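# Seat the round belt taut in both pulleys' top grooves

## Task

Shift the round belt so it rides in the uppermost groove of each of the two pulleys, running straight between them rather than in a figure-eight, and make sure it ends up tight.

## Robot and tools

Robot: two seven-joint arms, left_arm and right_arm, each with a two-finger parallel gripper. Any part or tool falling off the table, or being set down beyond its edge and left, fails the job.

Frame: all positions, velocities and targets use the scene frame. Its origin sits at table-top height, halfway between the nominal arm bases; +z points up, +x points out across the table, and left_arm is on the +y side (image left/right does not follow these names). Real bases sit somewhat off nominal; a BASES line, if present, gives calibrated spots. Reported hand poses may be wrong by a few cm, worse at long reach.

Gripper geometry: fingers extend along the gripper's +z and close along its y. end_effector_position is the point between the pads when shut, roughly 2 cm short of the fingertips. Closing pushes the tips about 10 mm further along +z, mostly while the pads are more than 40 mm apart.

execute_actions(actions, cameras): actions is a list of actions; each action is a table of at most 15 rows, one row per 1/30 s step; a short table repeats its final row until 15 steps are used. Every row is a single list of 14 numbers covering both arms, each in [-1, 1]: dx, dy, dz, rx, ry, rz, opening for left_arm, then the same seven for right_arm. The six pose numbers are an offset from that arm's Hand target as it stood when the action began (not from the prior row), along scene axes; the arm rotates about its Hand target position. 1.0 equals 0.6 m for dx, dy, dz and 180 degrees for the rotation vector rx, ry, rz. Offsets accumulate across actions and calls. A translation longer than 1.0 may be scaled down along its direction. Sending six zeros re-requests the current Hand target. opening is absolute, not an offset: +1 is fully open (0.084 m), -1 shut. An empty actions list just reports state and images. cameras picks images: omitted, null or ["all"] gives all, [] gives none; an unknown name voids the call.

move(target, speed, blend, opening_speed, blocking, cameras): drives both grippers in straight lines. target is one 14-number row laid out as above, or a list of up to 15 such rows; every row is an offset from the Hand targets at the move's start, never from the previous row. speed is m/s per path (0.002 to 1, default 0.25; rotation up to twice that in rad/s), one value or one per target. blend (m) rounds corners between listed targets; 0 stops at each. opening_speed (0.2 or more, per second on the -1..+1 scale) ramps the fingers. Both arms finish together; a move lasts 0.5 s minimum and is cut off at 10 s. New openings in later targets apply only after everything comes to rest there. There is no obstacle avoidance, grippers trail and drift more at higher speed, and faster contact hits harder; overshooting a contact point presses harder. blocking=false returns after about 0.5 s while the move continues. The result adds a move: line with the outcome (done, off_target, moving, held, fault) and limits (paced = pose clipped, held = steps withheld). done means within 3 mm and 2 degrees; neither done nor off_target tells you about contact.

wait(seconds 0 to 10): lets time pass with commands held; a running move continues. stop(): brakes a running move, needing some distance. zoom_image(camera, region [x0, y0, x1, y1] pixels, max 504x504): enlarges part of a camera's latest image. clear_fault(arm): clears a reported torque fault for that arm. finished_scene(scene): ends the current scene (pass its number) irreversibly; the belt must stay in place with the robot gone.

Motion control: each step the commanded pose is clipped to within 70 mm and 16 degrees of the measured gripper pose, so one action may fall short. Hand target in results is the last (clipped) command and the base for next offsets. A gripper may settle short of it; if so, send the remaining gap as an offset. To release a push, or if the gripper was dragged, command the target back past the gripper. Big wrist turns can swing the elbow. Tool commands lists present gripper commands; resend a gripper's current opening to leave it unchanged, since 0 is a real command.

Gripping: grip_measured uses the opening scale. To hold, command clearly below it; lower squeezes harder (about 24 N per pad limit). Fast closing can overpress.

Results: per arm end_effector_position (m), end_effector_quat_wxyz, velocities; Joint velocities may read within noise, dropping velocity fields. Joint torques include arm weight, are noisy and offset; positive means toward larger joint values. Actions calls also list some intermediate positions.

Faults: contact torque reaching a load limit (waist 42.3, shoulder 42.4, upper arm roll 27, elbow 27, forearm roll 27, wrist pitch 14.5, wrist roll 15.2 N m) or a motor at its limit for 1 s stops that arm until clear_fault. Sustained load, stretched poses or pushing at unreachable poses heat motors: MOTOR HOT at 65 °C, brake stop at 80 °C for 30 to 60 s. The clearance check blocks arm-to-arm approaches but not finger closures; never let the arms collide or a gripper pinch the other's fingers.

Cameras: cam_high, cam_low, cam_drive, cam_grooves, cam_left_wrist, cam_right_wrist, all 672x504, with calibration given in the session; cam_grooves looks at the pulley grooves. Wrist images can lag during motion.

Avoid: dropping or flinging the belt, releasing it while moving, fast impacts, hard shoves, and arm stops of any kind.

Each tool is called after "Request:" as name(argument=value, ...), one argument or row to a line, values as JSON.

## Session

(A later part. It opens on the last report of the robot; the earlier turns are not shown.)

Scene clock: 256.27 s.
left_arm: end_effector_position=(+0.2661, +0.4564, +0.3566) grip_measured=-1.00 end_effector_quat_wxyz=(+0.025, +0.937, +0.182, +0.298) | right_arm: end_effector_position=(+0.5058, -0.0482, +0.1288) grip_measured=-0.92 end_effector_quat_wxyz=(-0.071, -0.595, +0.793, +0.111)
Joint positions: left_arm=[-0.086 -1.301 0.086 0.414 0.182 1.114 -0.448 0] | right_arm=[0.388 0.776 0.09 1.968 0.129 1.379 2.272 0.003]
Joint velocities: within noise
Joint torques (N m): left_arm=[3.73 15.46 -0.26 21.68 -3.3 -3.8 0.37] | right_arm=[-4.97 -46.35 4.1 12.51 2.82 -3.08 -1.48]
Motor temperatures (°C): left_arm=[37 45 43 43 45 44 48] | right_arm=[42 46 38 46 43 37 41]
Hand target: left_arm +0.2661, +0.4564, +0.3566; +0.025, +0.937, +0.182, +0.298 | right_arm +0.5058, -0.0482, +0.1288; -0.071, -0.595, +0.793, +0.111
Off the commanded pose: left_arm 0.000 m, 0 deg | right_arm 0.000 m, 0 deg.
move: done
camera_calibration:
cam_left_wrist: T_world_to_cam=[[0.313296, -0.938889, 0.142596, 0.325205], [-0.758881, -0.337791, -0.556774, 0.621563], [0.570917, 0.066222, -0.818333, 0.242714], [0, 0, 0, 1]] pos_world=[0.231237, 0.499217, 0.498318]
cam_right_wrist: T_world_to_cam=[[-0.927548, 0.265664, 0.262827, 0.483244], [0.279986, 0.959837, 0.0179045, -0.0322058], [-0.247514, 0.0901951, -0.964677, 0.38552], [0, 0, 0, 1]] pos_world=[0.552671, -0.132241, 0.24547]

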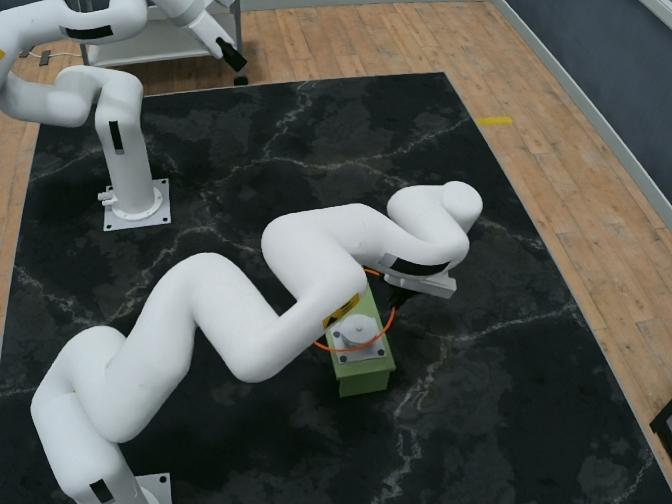

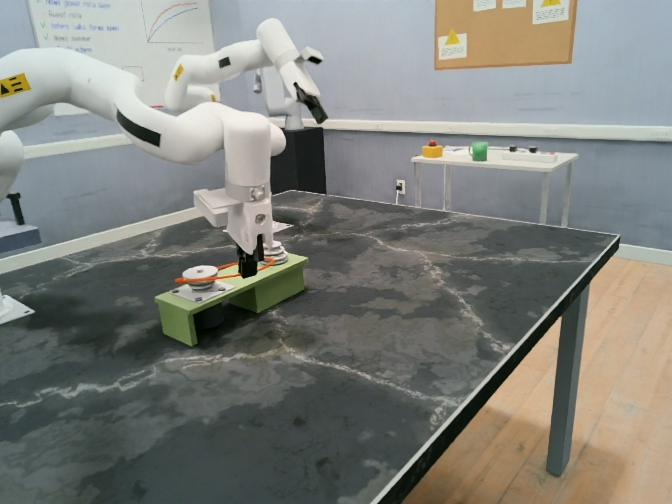

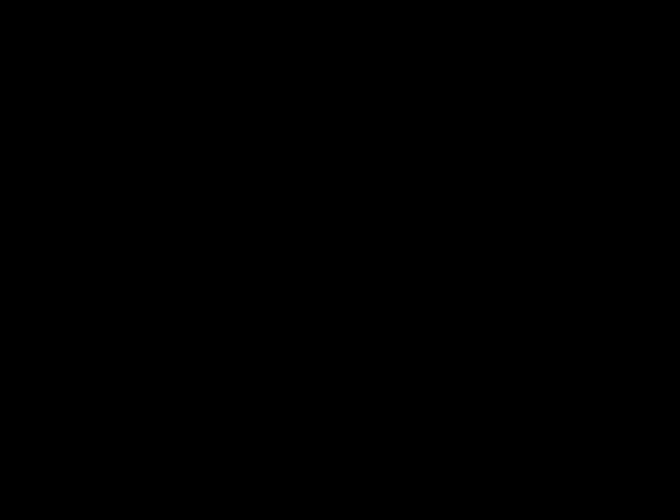

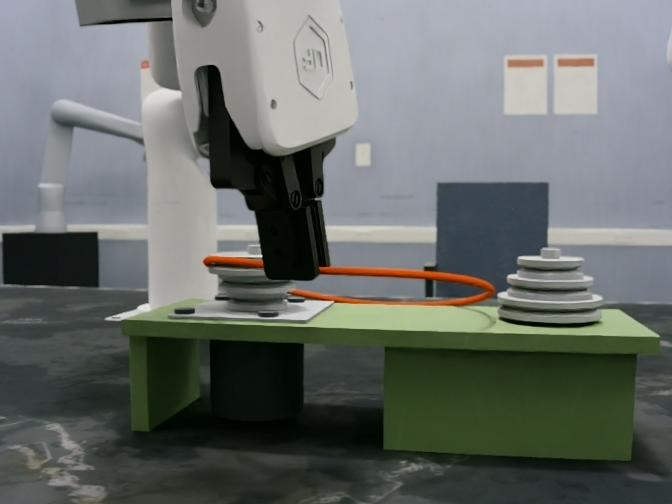

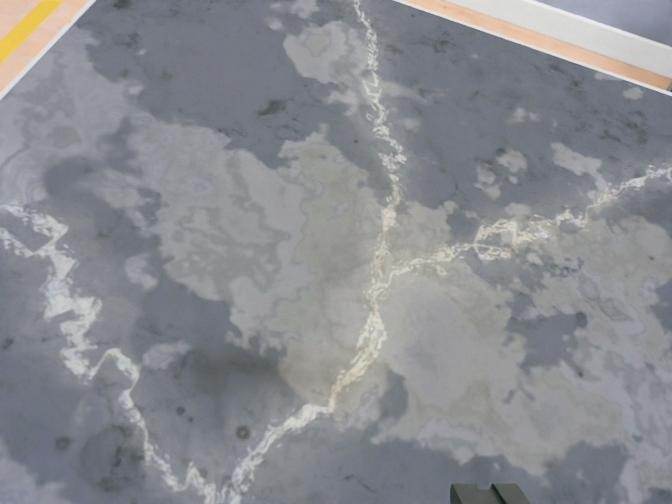

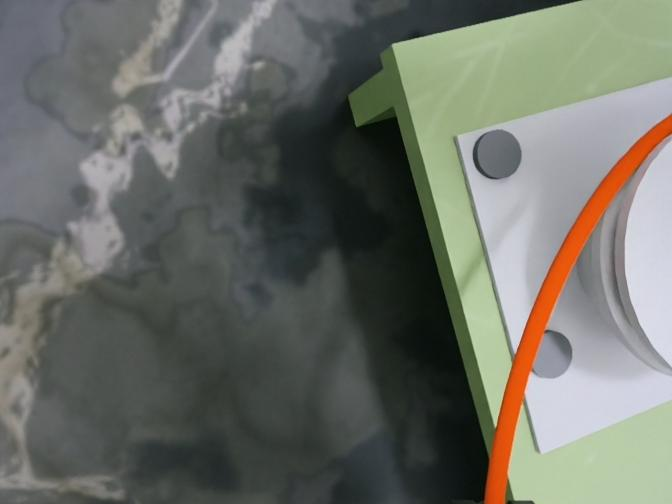

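Request:
move(
  target=[0,0,0,0,0,0,-1,0.008,0.025,-0.006,0.006,0,0,-1],
  speed=0.05,
)

Request:
zoom_image(
  camera="cam_grooves",
  region=[120, 200, 320, 350],
)

Request:
zoom_image(
  camera="cam_high",
  region=[270, 260, 430, 380],
)

Request:
zoom_image(
  camera="cam_low",
  region=[150, 230, 310, 350],
)

Scene clock: 262.30 s.
left_arm: end_effector_position=(+0.2661, +0.4564, +0.3566) grip_measured=-1.00 end_effector_quat_wxyz=(+0.025, +0.937, +0.182, +0.298) | right_arm: end_effector_position=(+0.5106, -0.0332, +0.1252) grip_measured=-0.92 end_effector_quat_wxyz=(-0.066, -0.596, +0.792, +0.118)
Joint positions: left_arm=[-0.086 -1.301 0.086 0.414 0.182 1.114 -0.448 0] | right_arm=[0.397 0.822 0.099 2.033 0.139 1.388 2.281 0.003]
Joint velocities: within noise
Joint torques (N m): left_arm=[3.78 15.25 -0.33 21.71 -3.21 -3.88 0.23] | right_arm=[6.27 -32.37 4.16 19.1 2.73 0.03 1.74]
Motor temperatures (°C): left_arm=[37 45 43 43 45 44 48] | right_arm=[42 46 38 46 43 37 41]
Hand target: left_arm +0.2661, +0.4564, +0.3566; +0.025, +0.937, +0.182, +0.298 | right_arm +0.5106, -0.0332, +0.1252; -0.066, -0.596, +0.792, +0.118
Off the commanded pose: left_arm 0.000 m, 0 deg | right_arm 0.000 m, 0 deg.
move: done
camera_calibration:
cam_left_wrist: T_world_to_cam=[[0.313296, -0.938889, 0.142596, 0.325205], [-0.758881, -0.337791, -0.556774, 0.621563], [0.570917, 0.066222, -0.818333, 0.242714], [0, 0, 0, 1]] pos_world=[0.231237, 0.499217, 0.498318]
cam_right_wrist: T_world_to_cam=[[-0.927553, 0.260632, 0.267799, 0.483857], [0.279957, 0.959337, 0.0360022, -0.0501382], [-0.247526, 0.108366, -0.962802, 0.382308], [0, 0, 0, 1]] pos_world=[0.557471, -0.119438, 0.240316]

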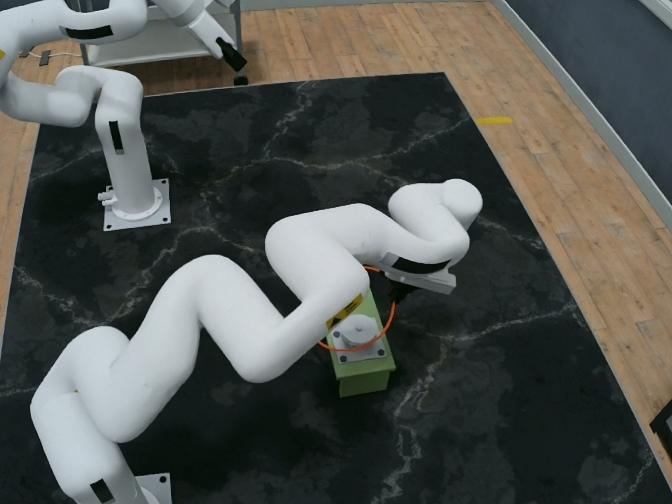

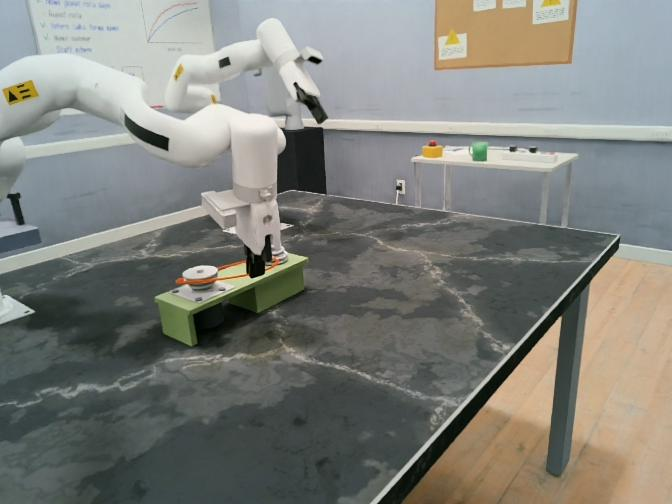

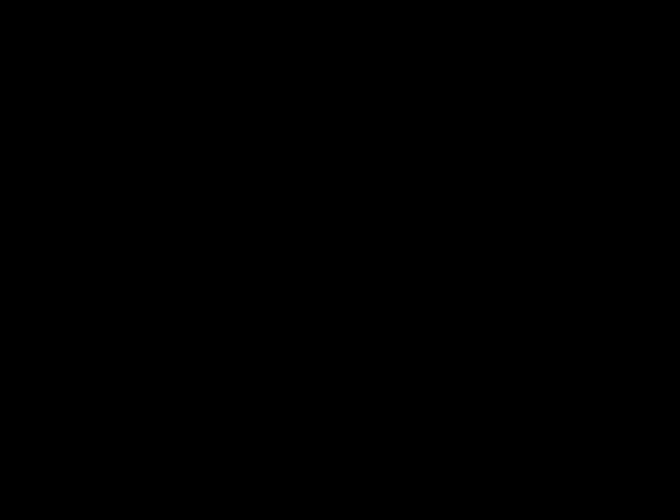

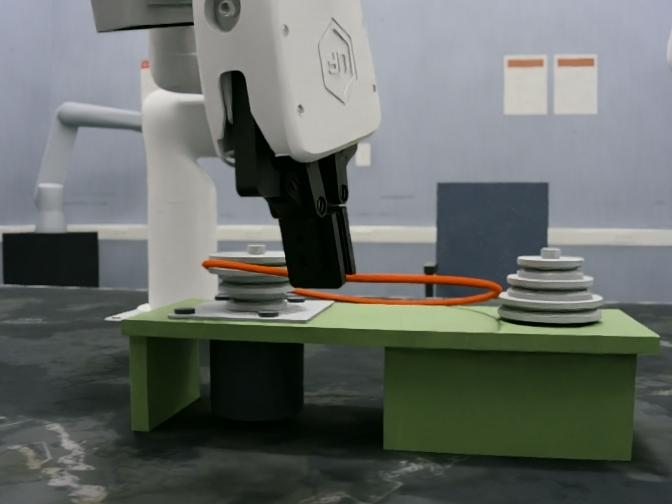

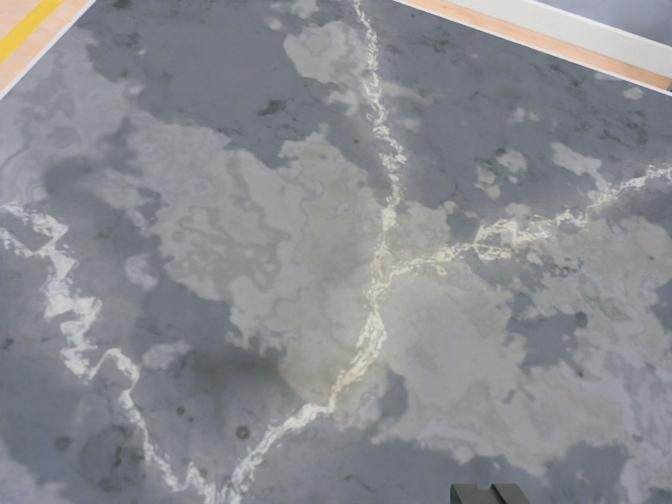

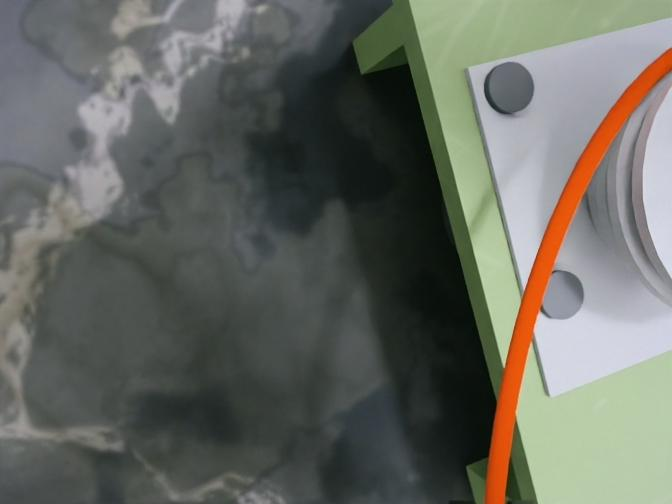

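Scaled by 2.520 from the camera's 672x504 image, which has a finer 960x720 frame.

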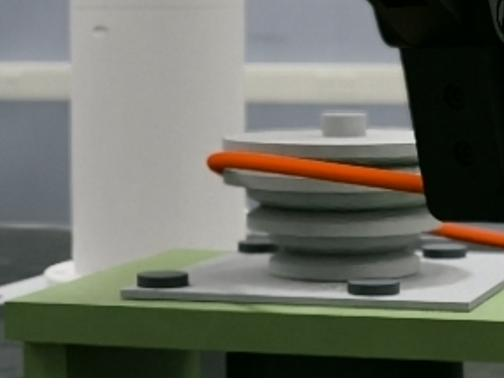

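Scaled by 3.150 from the camera's 672x504 image, which has a finer 960x720 frame.

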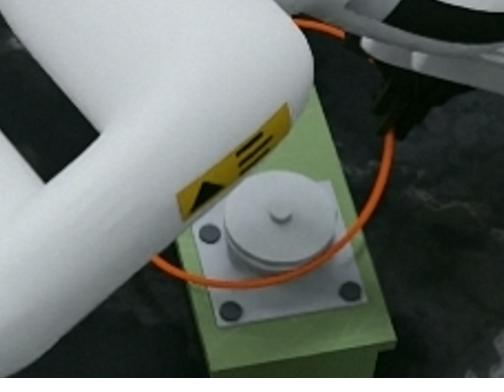

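Scaled by 3.150 from the camera's 672x504 image, which has a finer 960x720 frame.

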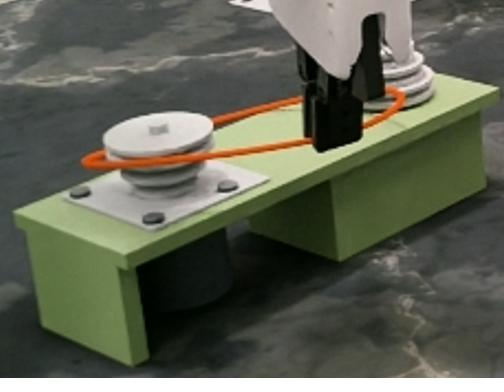

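Request:
move(
  target=[0,0,0,0,0,0,-1,0.003,0.023,0.001,0.02,0,0,-1],
  speed=0.05,
)

Request:
zoom_image(
  camera="cam_grooves",
  region=[120, 200, 320, 350],
)

Request:
zoom_image(
  camera="cam_high",
  region=[270, 260, 430, 380],
)

Request:
zoom_image(
  camera="cam_low",
  region=[150, 230, 310, 350],
)

Scene clock: 267.80 s.
left_arm: end_effector_position=(+0.2661, +0.4564, +0.3566) grip_measured=-1.00 end_effector_quat_wxyz=(+0.025, +0.937, +0.182, +0.298) | right_arm: end_effector_position=(+0.5124, -0.0195, +0.1258) grip_measured=-0.92 end_effector_quat_wxyz=(-0.047, -0.597, +0.788, +0.143)
Joint positions: left_arm=[-0.086 -1.301 0.086 0.414 0.182 1.114 -0.448 0] | right_arm=[0.382 0.829 0.123 2.034 0.178 1.358 2.261 0.003]
Joint velocities: within noise
Joint torques (N m): left_arm=[3.67 15.14 -0.56 21.71 -3.51 -3.75 0.23] | right_arm=[-5.07 -32.01 4.92 18.36 3.07 -3.2 -1.41]
Motor temperatures (°C): left_arm=[37 45 43 43 45 44 48] | right_arm=[42 46 38 46 43 37 41]
Hand target: left_arm +0.2661, +0.4564, +0.3566; +0.025, +0.937, +0.182, +0.298 | right_arm +0.5124, -0.0194, +0.1258; -0.047, -0.597, +0.788, +0.143
Off the commanded pose: left_arm 0.000 m, 0 deg | right_arm 0.000 m, 0 deg.
move: done
camera_calibration:
cam_left_wrist: T_world_to_cam=[[0.313296, -0.938889, 0.142596, 0.325205], [-0.758881, -0.337791, -0.556774, 0.621563], [0.570917, 0.066222, -0.818333, 0.242714], [0, 0, 0, 1]] pos_world=[0.231237, 0.499217, 0.498318]
cam_right_wrist: T_world_to_cam=[[-0.927554, 0.243319, 0.283619, 0.479434], [0.279954, 0.955191, 0.0961033, -0.0715896], [-0.247527, 0.168541, -0.954109, 0.381893], [0, 0, 0, 1]] pos_world=[0.559271, -0.112638, 0.235271]

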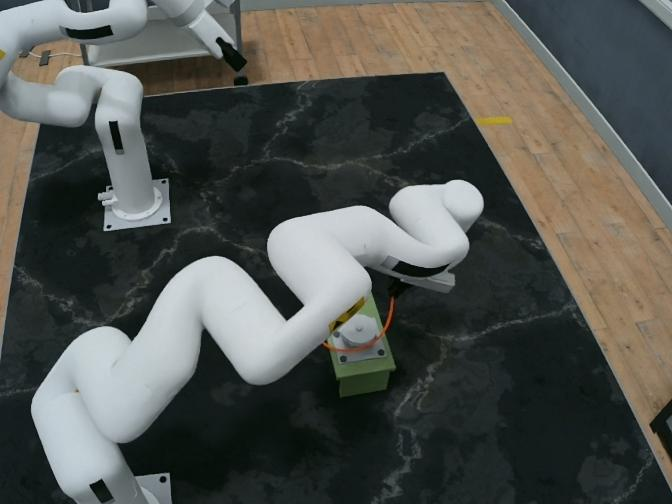

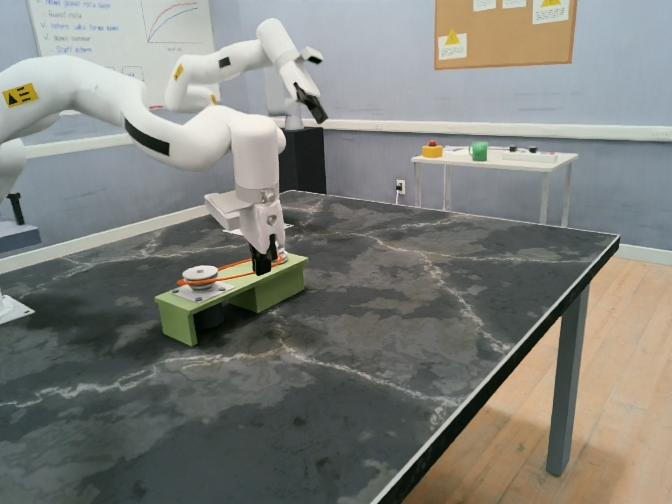

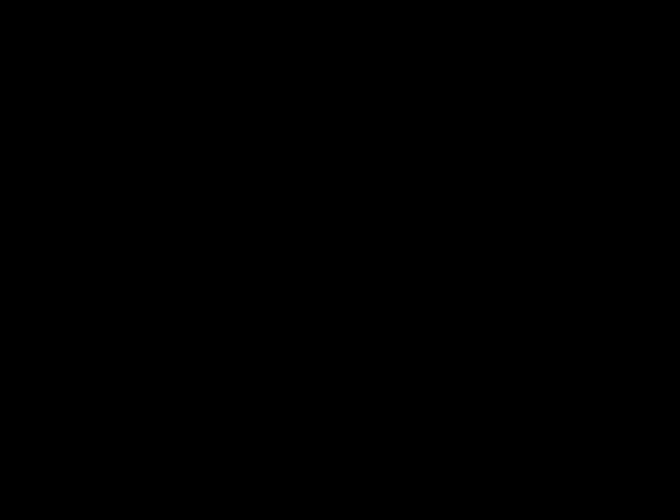

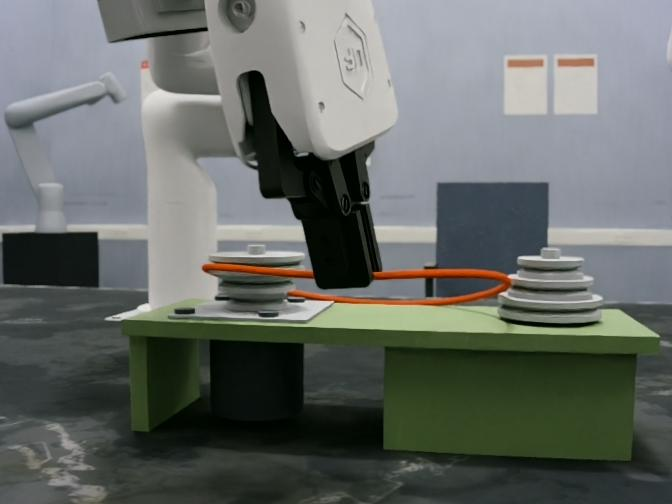

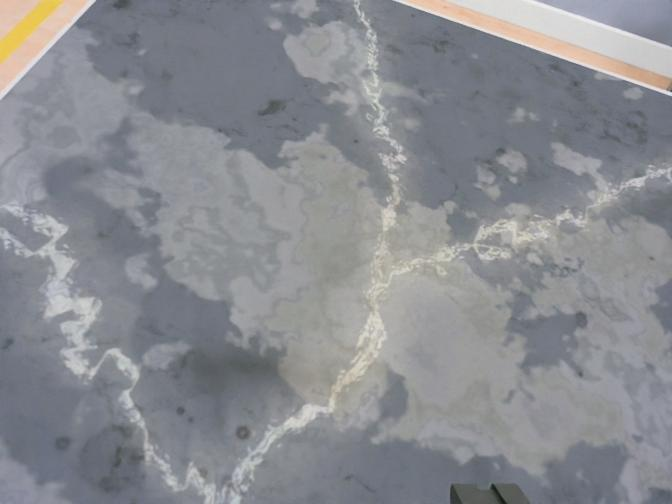

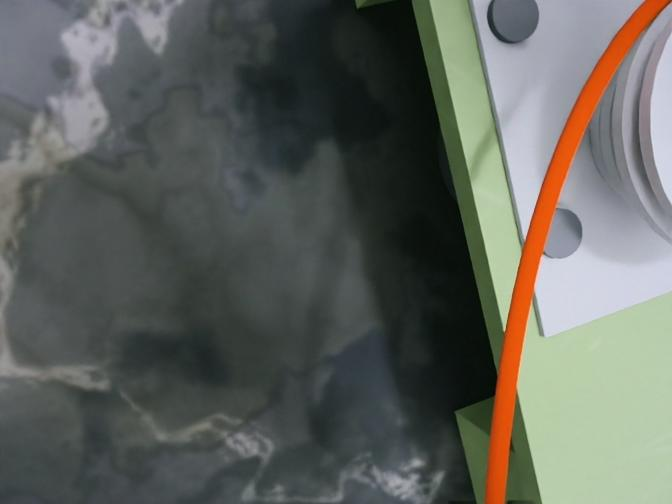

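Scaled by 2.520 from the camera's 672x504 image, which has a finer 960x720 frame.

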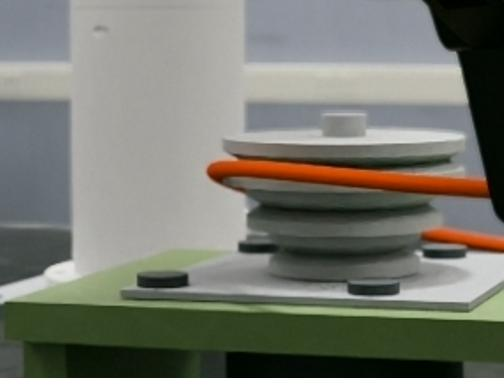

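Scaled by 3.150 from the camera's 672x504 image, which has a finer 960x720 frame.

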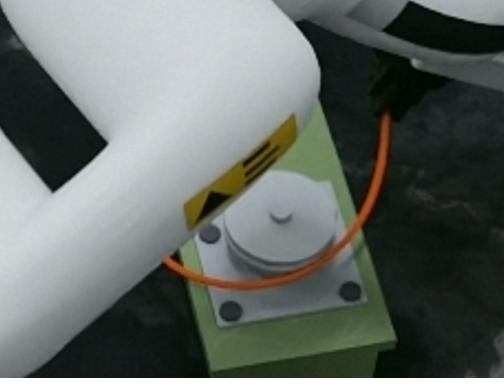

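Scaled by 3.150 from the camera's 672x504 image, which has a finer 960x720 frame.

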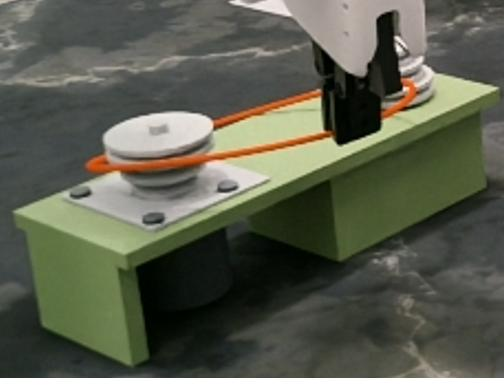

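Request:
move(
  target=[
    [0,0,0,0,0,0,-1,0.0,-0.015,0.006,0.012,0,0,-1],
    [0,0,0,0,0,0,-1,0.003,-0.005,0.024,0.05,0,0,-1],
  ],
  speed=0.05,
)

Request:
zoom_image(
  camera="cam_grooves",
  region=[120, 200, 320, 350],
)

Request:
zoom_image(
  camera="cam_low",
  region=[150, 230, 310, 350],
)

Scene clock: 274.10 s.
left_arm: end_effector_position=(+0.2661, +0.4564, +0.3566) grip_measured=-1.00 end_effector_quat_wxyz=(+0.025, +0.937, +0.182, +0.298) | right_arm: end_effector_position=(+0.5142, -0.0224, +0.1402) grip_measured=-0.92 end_effector_quat_wxyz=(+0.000, -0.599, +0.774, +0.204)
Joint positions: left_arm=[-0.086 -1.301 0.086 0.414 0.182 1.114 -0.448 0] | right_arm=[0.291 0.76 0.178 1.919 0.29 1.278 2.147 0.003]
Joint velocities: within noise
Joint torques (N m): left_arm=[3.67 15.08 -0.63 21.84 -3.2 -3.9 0.17] | right_arm=[-5.37 -46.27 5.85 12.74 3.09 -3.03 -1.47]
Motor temperatures (°C): left_arm=[37 45 43 43 45 44 48] | right_arm=[42 46 38 46 43 37 41]
Hand target: left_arm +0.2661, +0.4564, +0.3566; +0.025, +0.937, +0.182, +0.298 | right_arm +0.5142, -0.0224, +0.1402; +0.000, -0.599, +0.774, +0.204
Off the commanded pose: left_arm 0.000 m, 0 deg | right_arm 0.000 m, 0 deg.
move: done
camera_calibration:
cam_left_wrist: T_world_to_cam=[[0.313296, -0.938889, 0.142596, 0.325205], [-0.758881, -0.337791, -0.556774, 0.621563], [0.570917, 0.066222, -0.818333, 0.242714], [0, 0, 0, 1]] pos_world=[0.231237, 0.499217, 0.498318]
cam_right_wrist: T_world_to_cam=[[-0.927554, 0.195976, 0.318176, 0.471867], [0.279965, 0.928399, 0.244326, -0.09201], [-0.247512, 0.315704, -0.916007, 0.394442], [0, 0, 0, 1]] pos_world=[0.561071, -0.131579, 0.233655]

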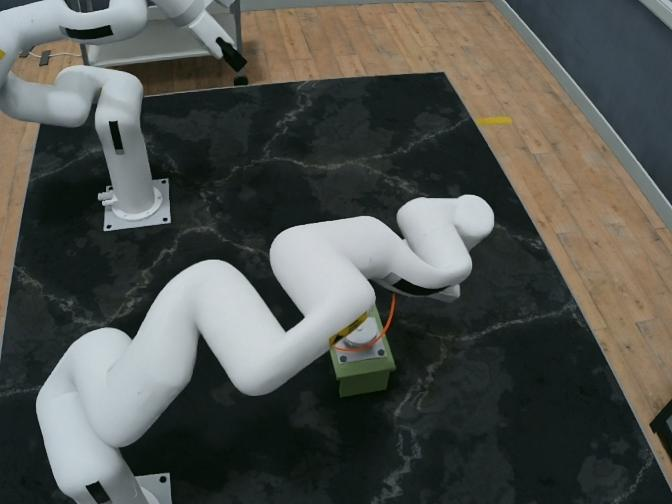

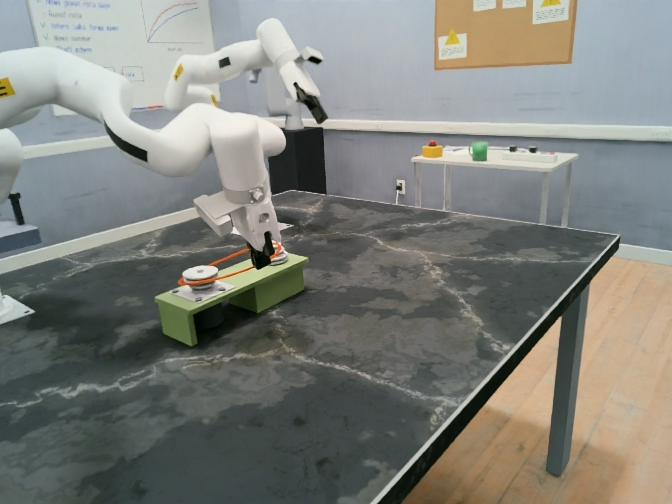

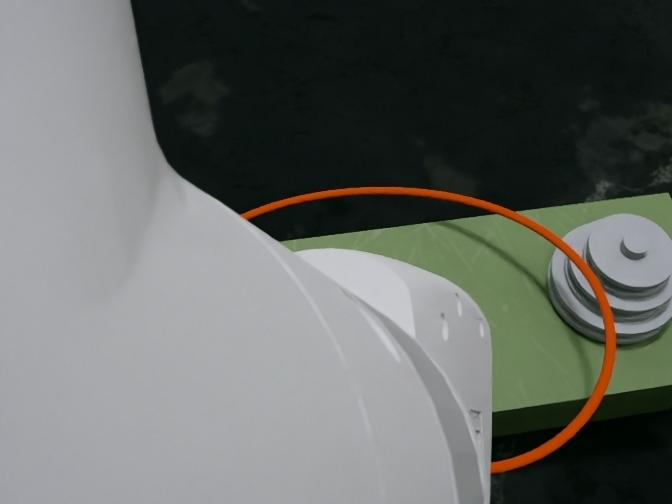

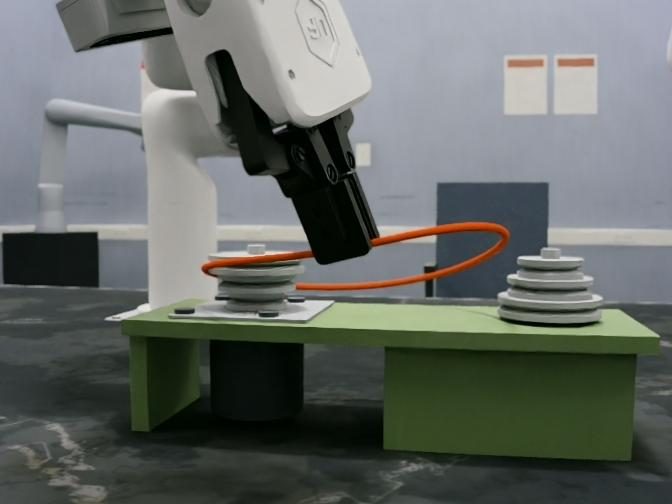

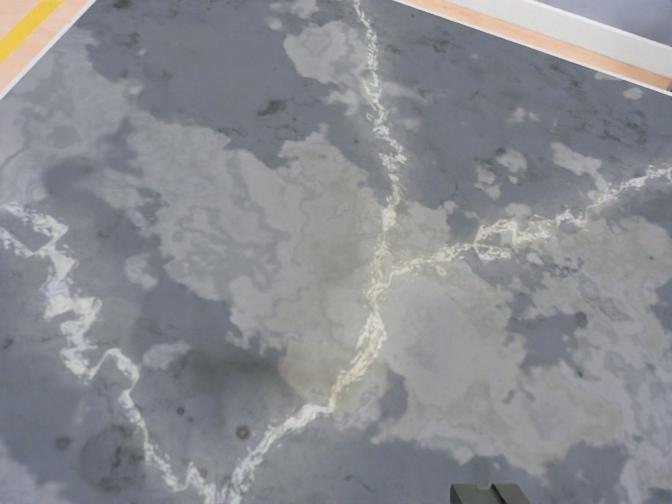

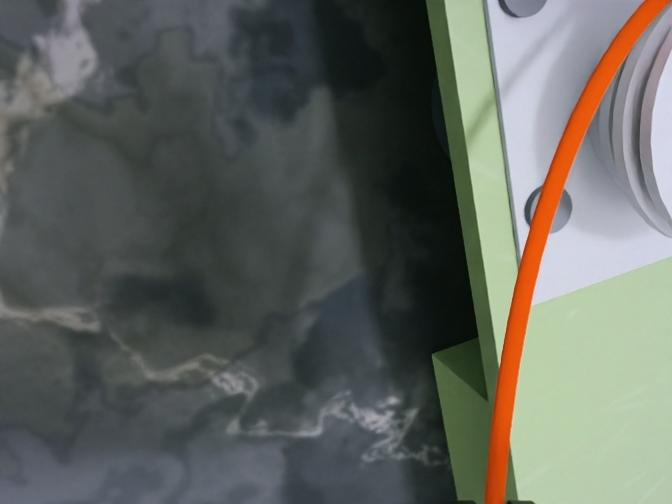

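Scaled by 2.520 from the camera's 672x504 image, which has a finer 960x720 frame.

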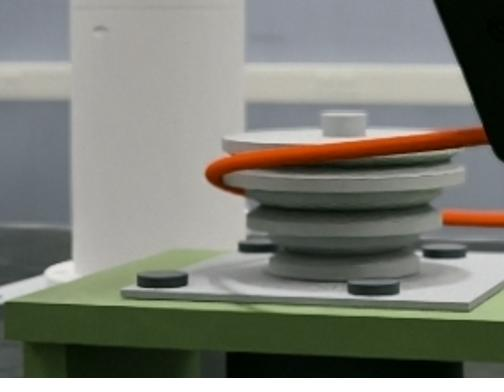

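Scaled by 3.150 from the camera's 672x504 image, which has a finer 960x720 frame.

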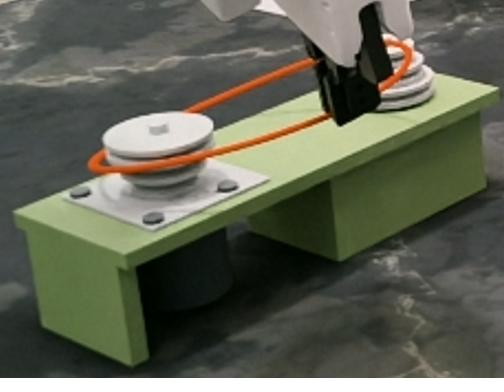

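Request:
move(
  target=[0,0,0,0,0,0,-1,0.003,0.02,0.0,0,0.02,0,-1],
  speed=0.05,
)

Request:
zoom_image(
  camera="cam_grooves",
  region=[120, 200, 320, 350],
)

Request:
zoom_image(
  camera="cam_low",
  region=[150, 230, 310, 350],
)

Scene clock: 279.50 s.
left_arm: end_effector_position=(+0.2661, +0.4564, +0.3566) grip_measured=-1.00 end_effector_quat_wxyz=(+0.025, +0.937, +0.182, +0.298) | right_arm: end_effector_position=(+0.5160, -0.0104, +0.1402) grip_measured=-0.92 end_effector_quat_wxyz=(-0.024, -0.593, +0.774, +0.223)
Joint positions: left_arm=[-0.086 -1.301 0.086 0.414 0.182 1.114 -0.448 0] | right_arm=[0.304 0.859 0.185 2.084 0.292 1.394 2.192 0.003]
Joint velocities: within noise
Joint torques (N m): left_arm=[3.87 15.04 -0.95 21.67 -3.32 -3.92 0.17] | right_arm=[6.27 -32.58 4.47 19.23 -1.77 0.06 1.66]
Motor temperatures (°C): left_arm=[37 45 42 43 45 44 48] | right_arm=[42 46 39 46 43 37 41]
Hand target: left_arm +0.2661, +0.4564, +0.3566; +0.025, +0.937, +0.182, +0.298 | right_arm +0.5160, -0.0104, +0.1402; -0.024, -0.593, +0.774, +0.223
Off the commanded pose: left_arm 0.000 m, 0 deg | right_arm 0.000 m, 0 deg.
move: done
camera_calibration:
cam_left_wrist: T_world_to_cam=[[0.313296, -0.938889, 0.142596, 0.325205], [-0.758881, -0.337791, -0.556774, 0.621563], [0.570917, 0.066222, -0.818333, 0.242714], [0, 0, 0, 1]] pos_world=[0.231237, 0.499217, 0.498318]
cam_right_wrist: T_world_to_cam=[[-0.90574, 0.19593, 0.375829, 0.45187], [0.294793, 0.928334, 0.226478, -0.108851], [-0.304521, 0.315922, -0.898588, 0.418126], [0, 0, 0, 1]] pos_world=[0.568693, -0.11958, 0.230549]

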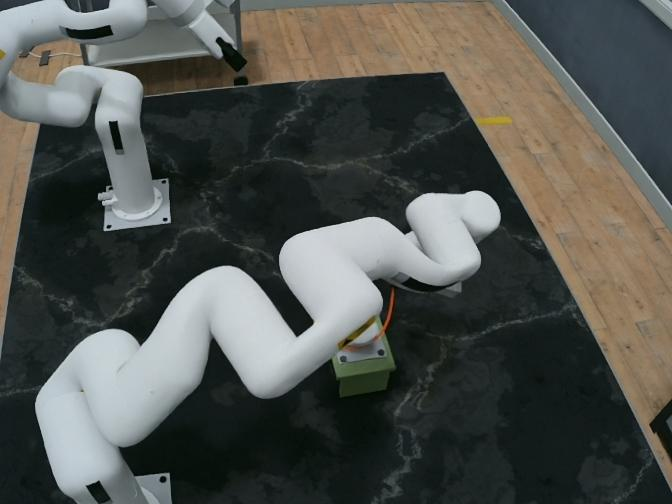

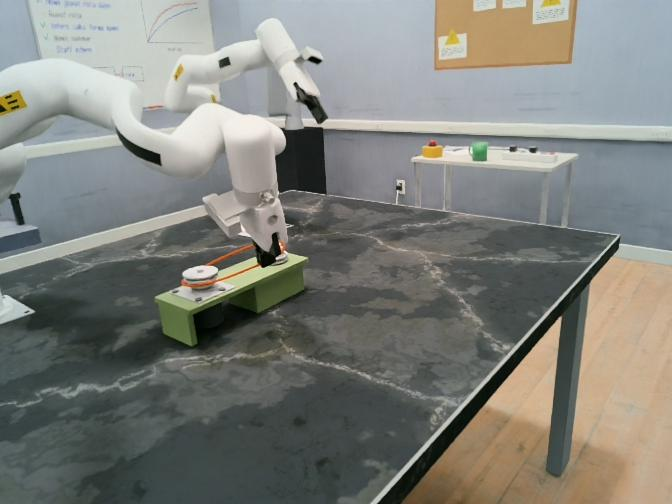

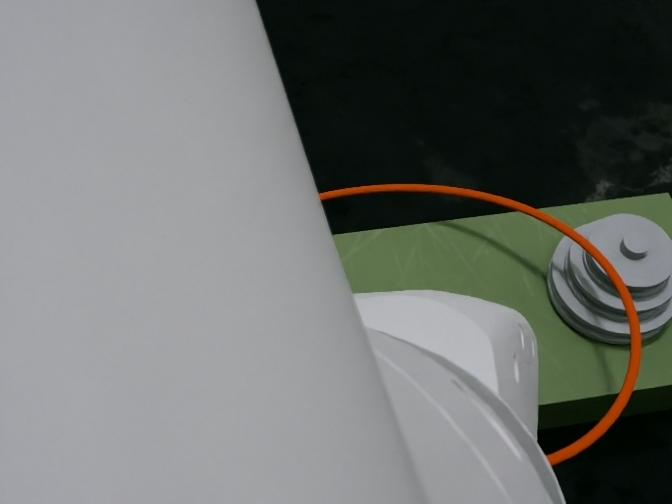

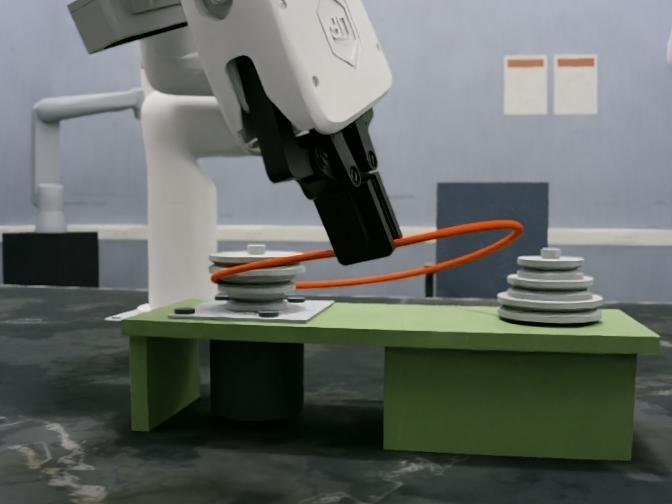

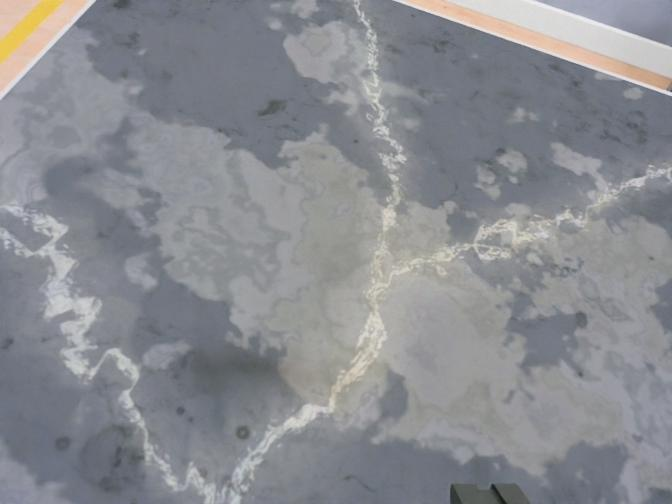

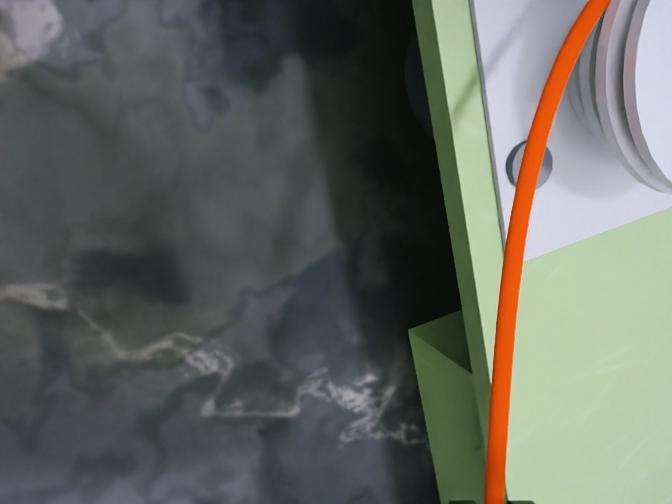

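Scaled by 2.520 from the camera's 672x504 image, which has a finer 960x720 frame.

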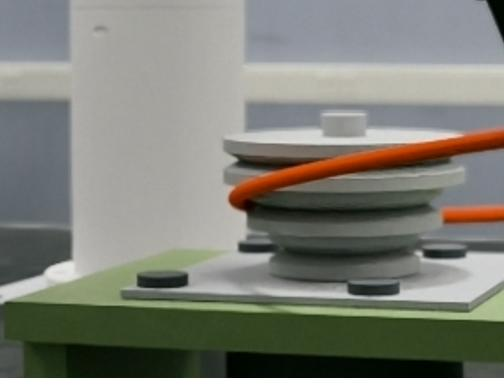

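Scaled by 3.150 from the camera's 672x504 image, which has a finer 960x720 frame.

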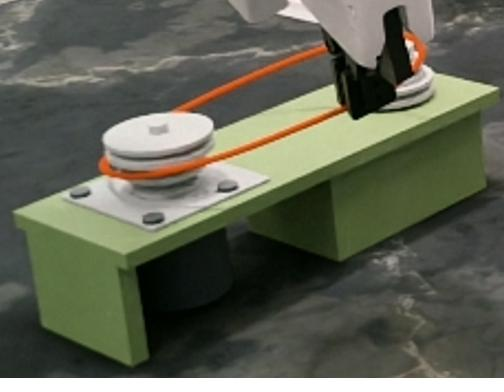

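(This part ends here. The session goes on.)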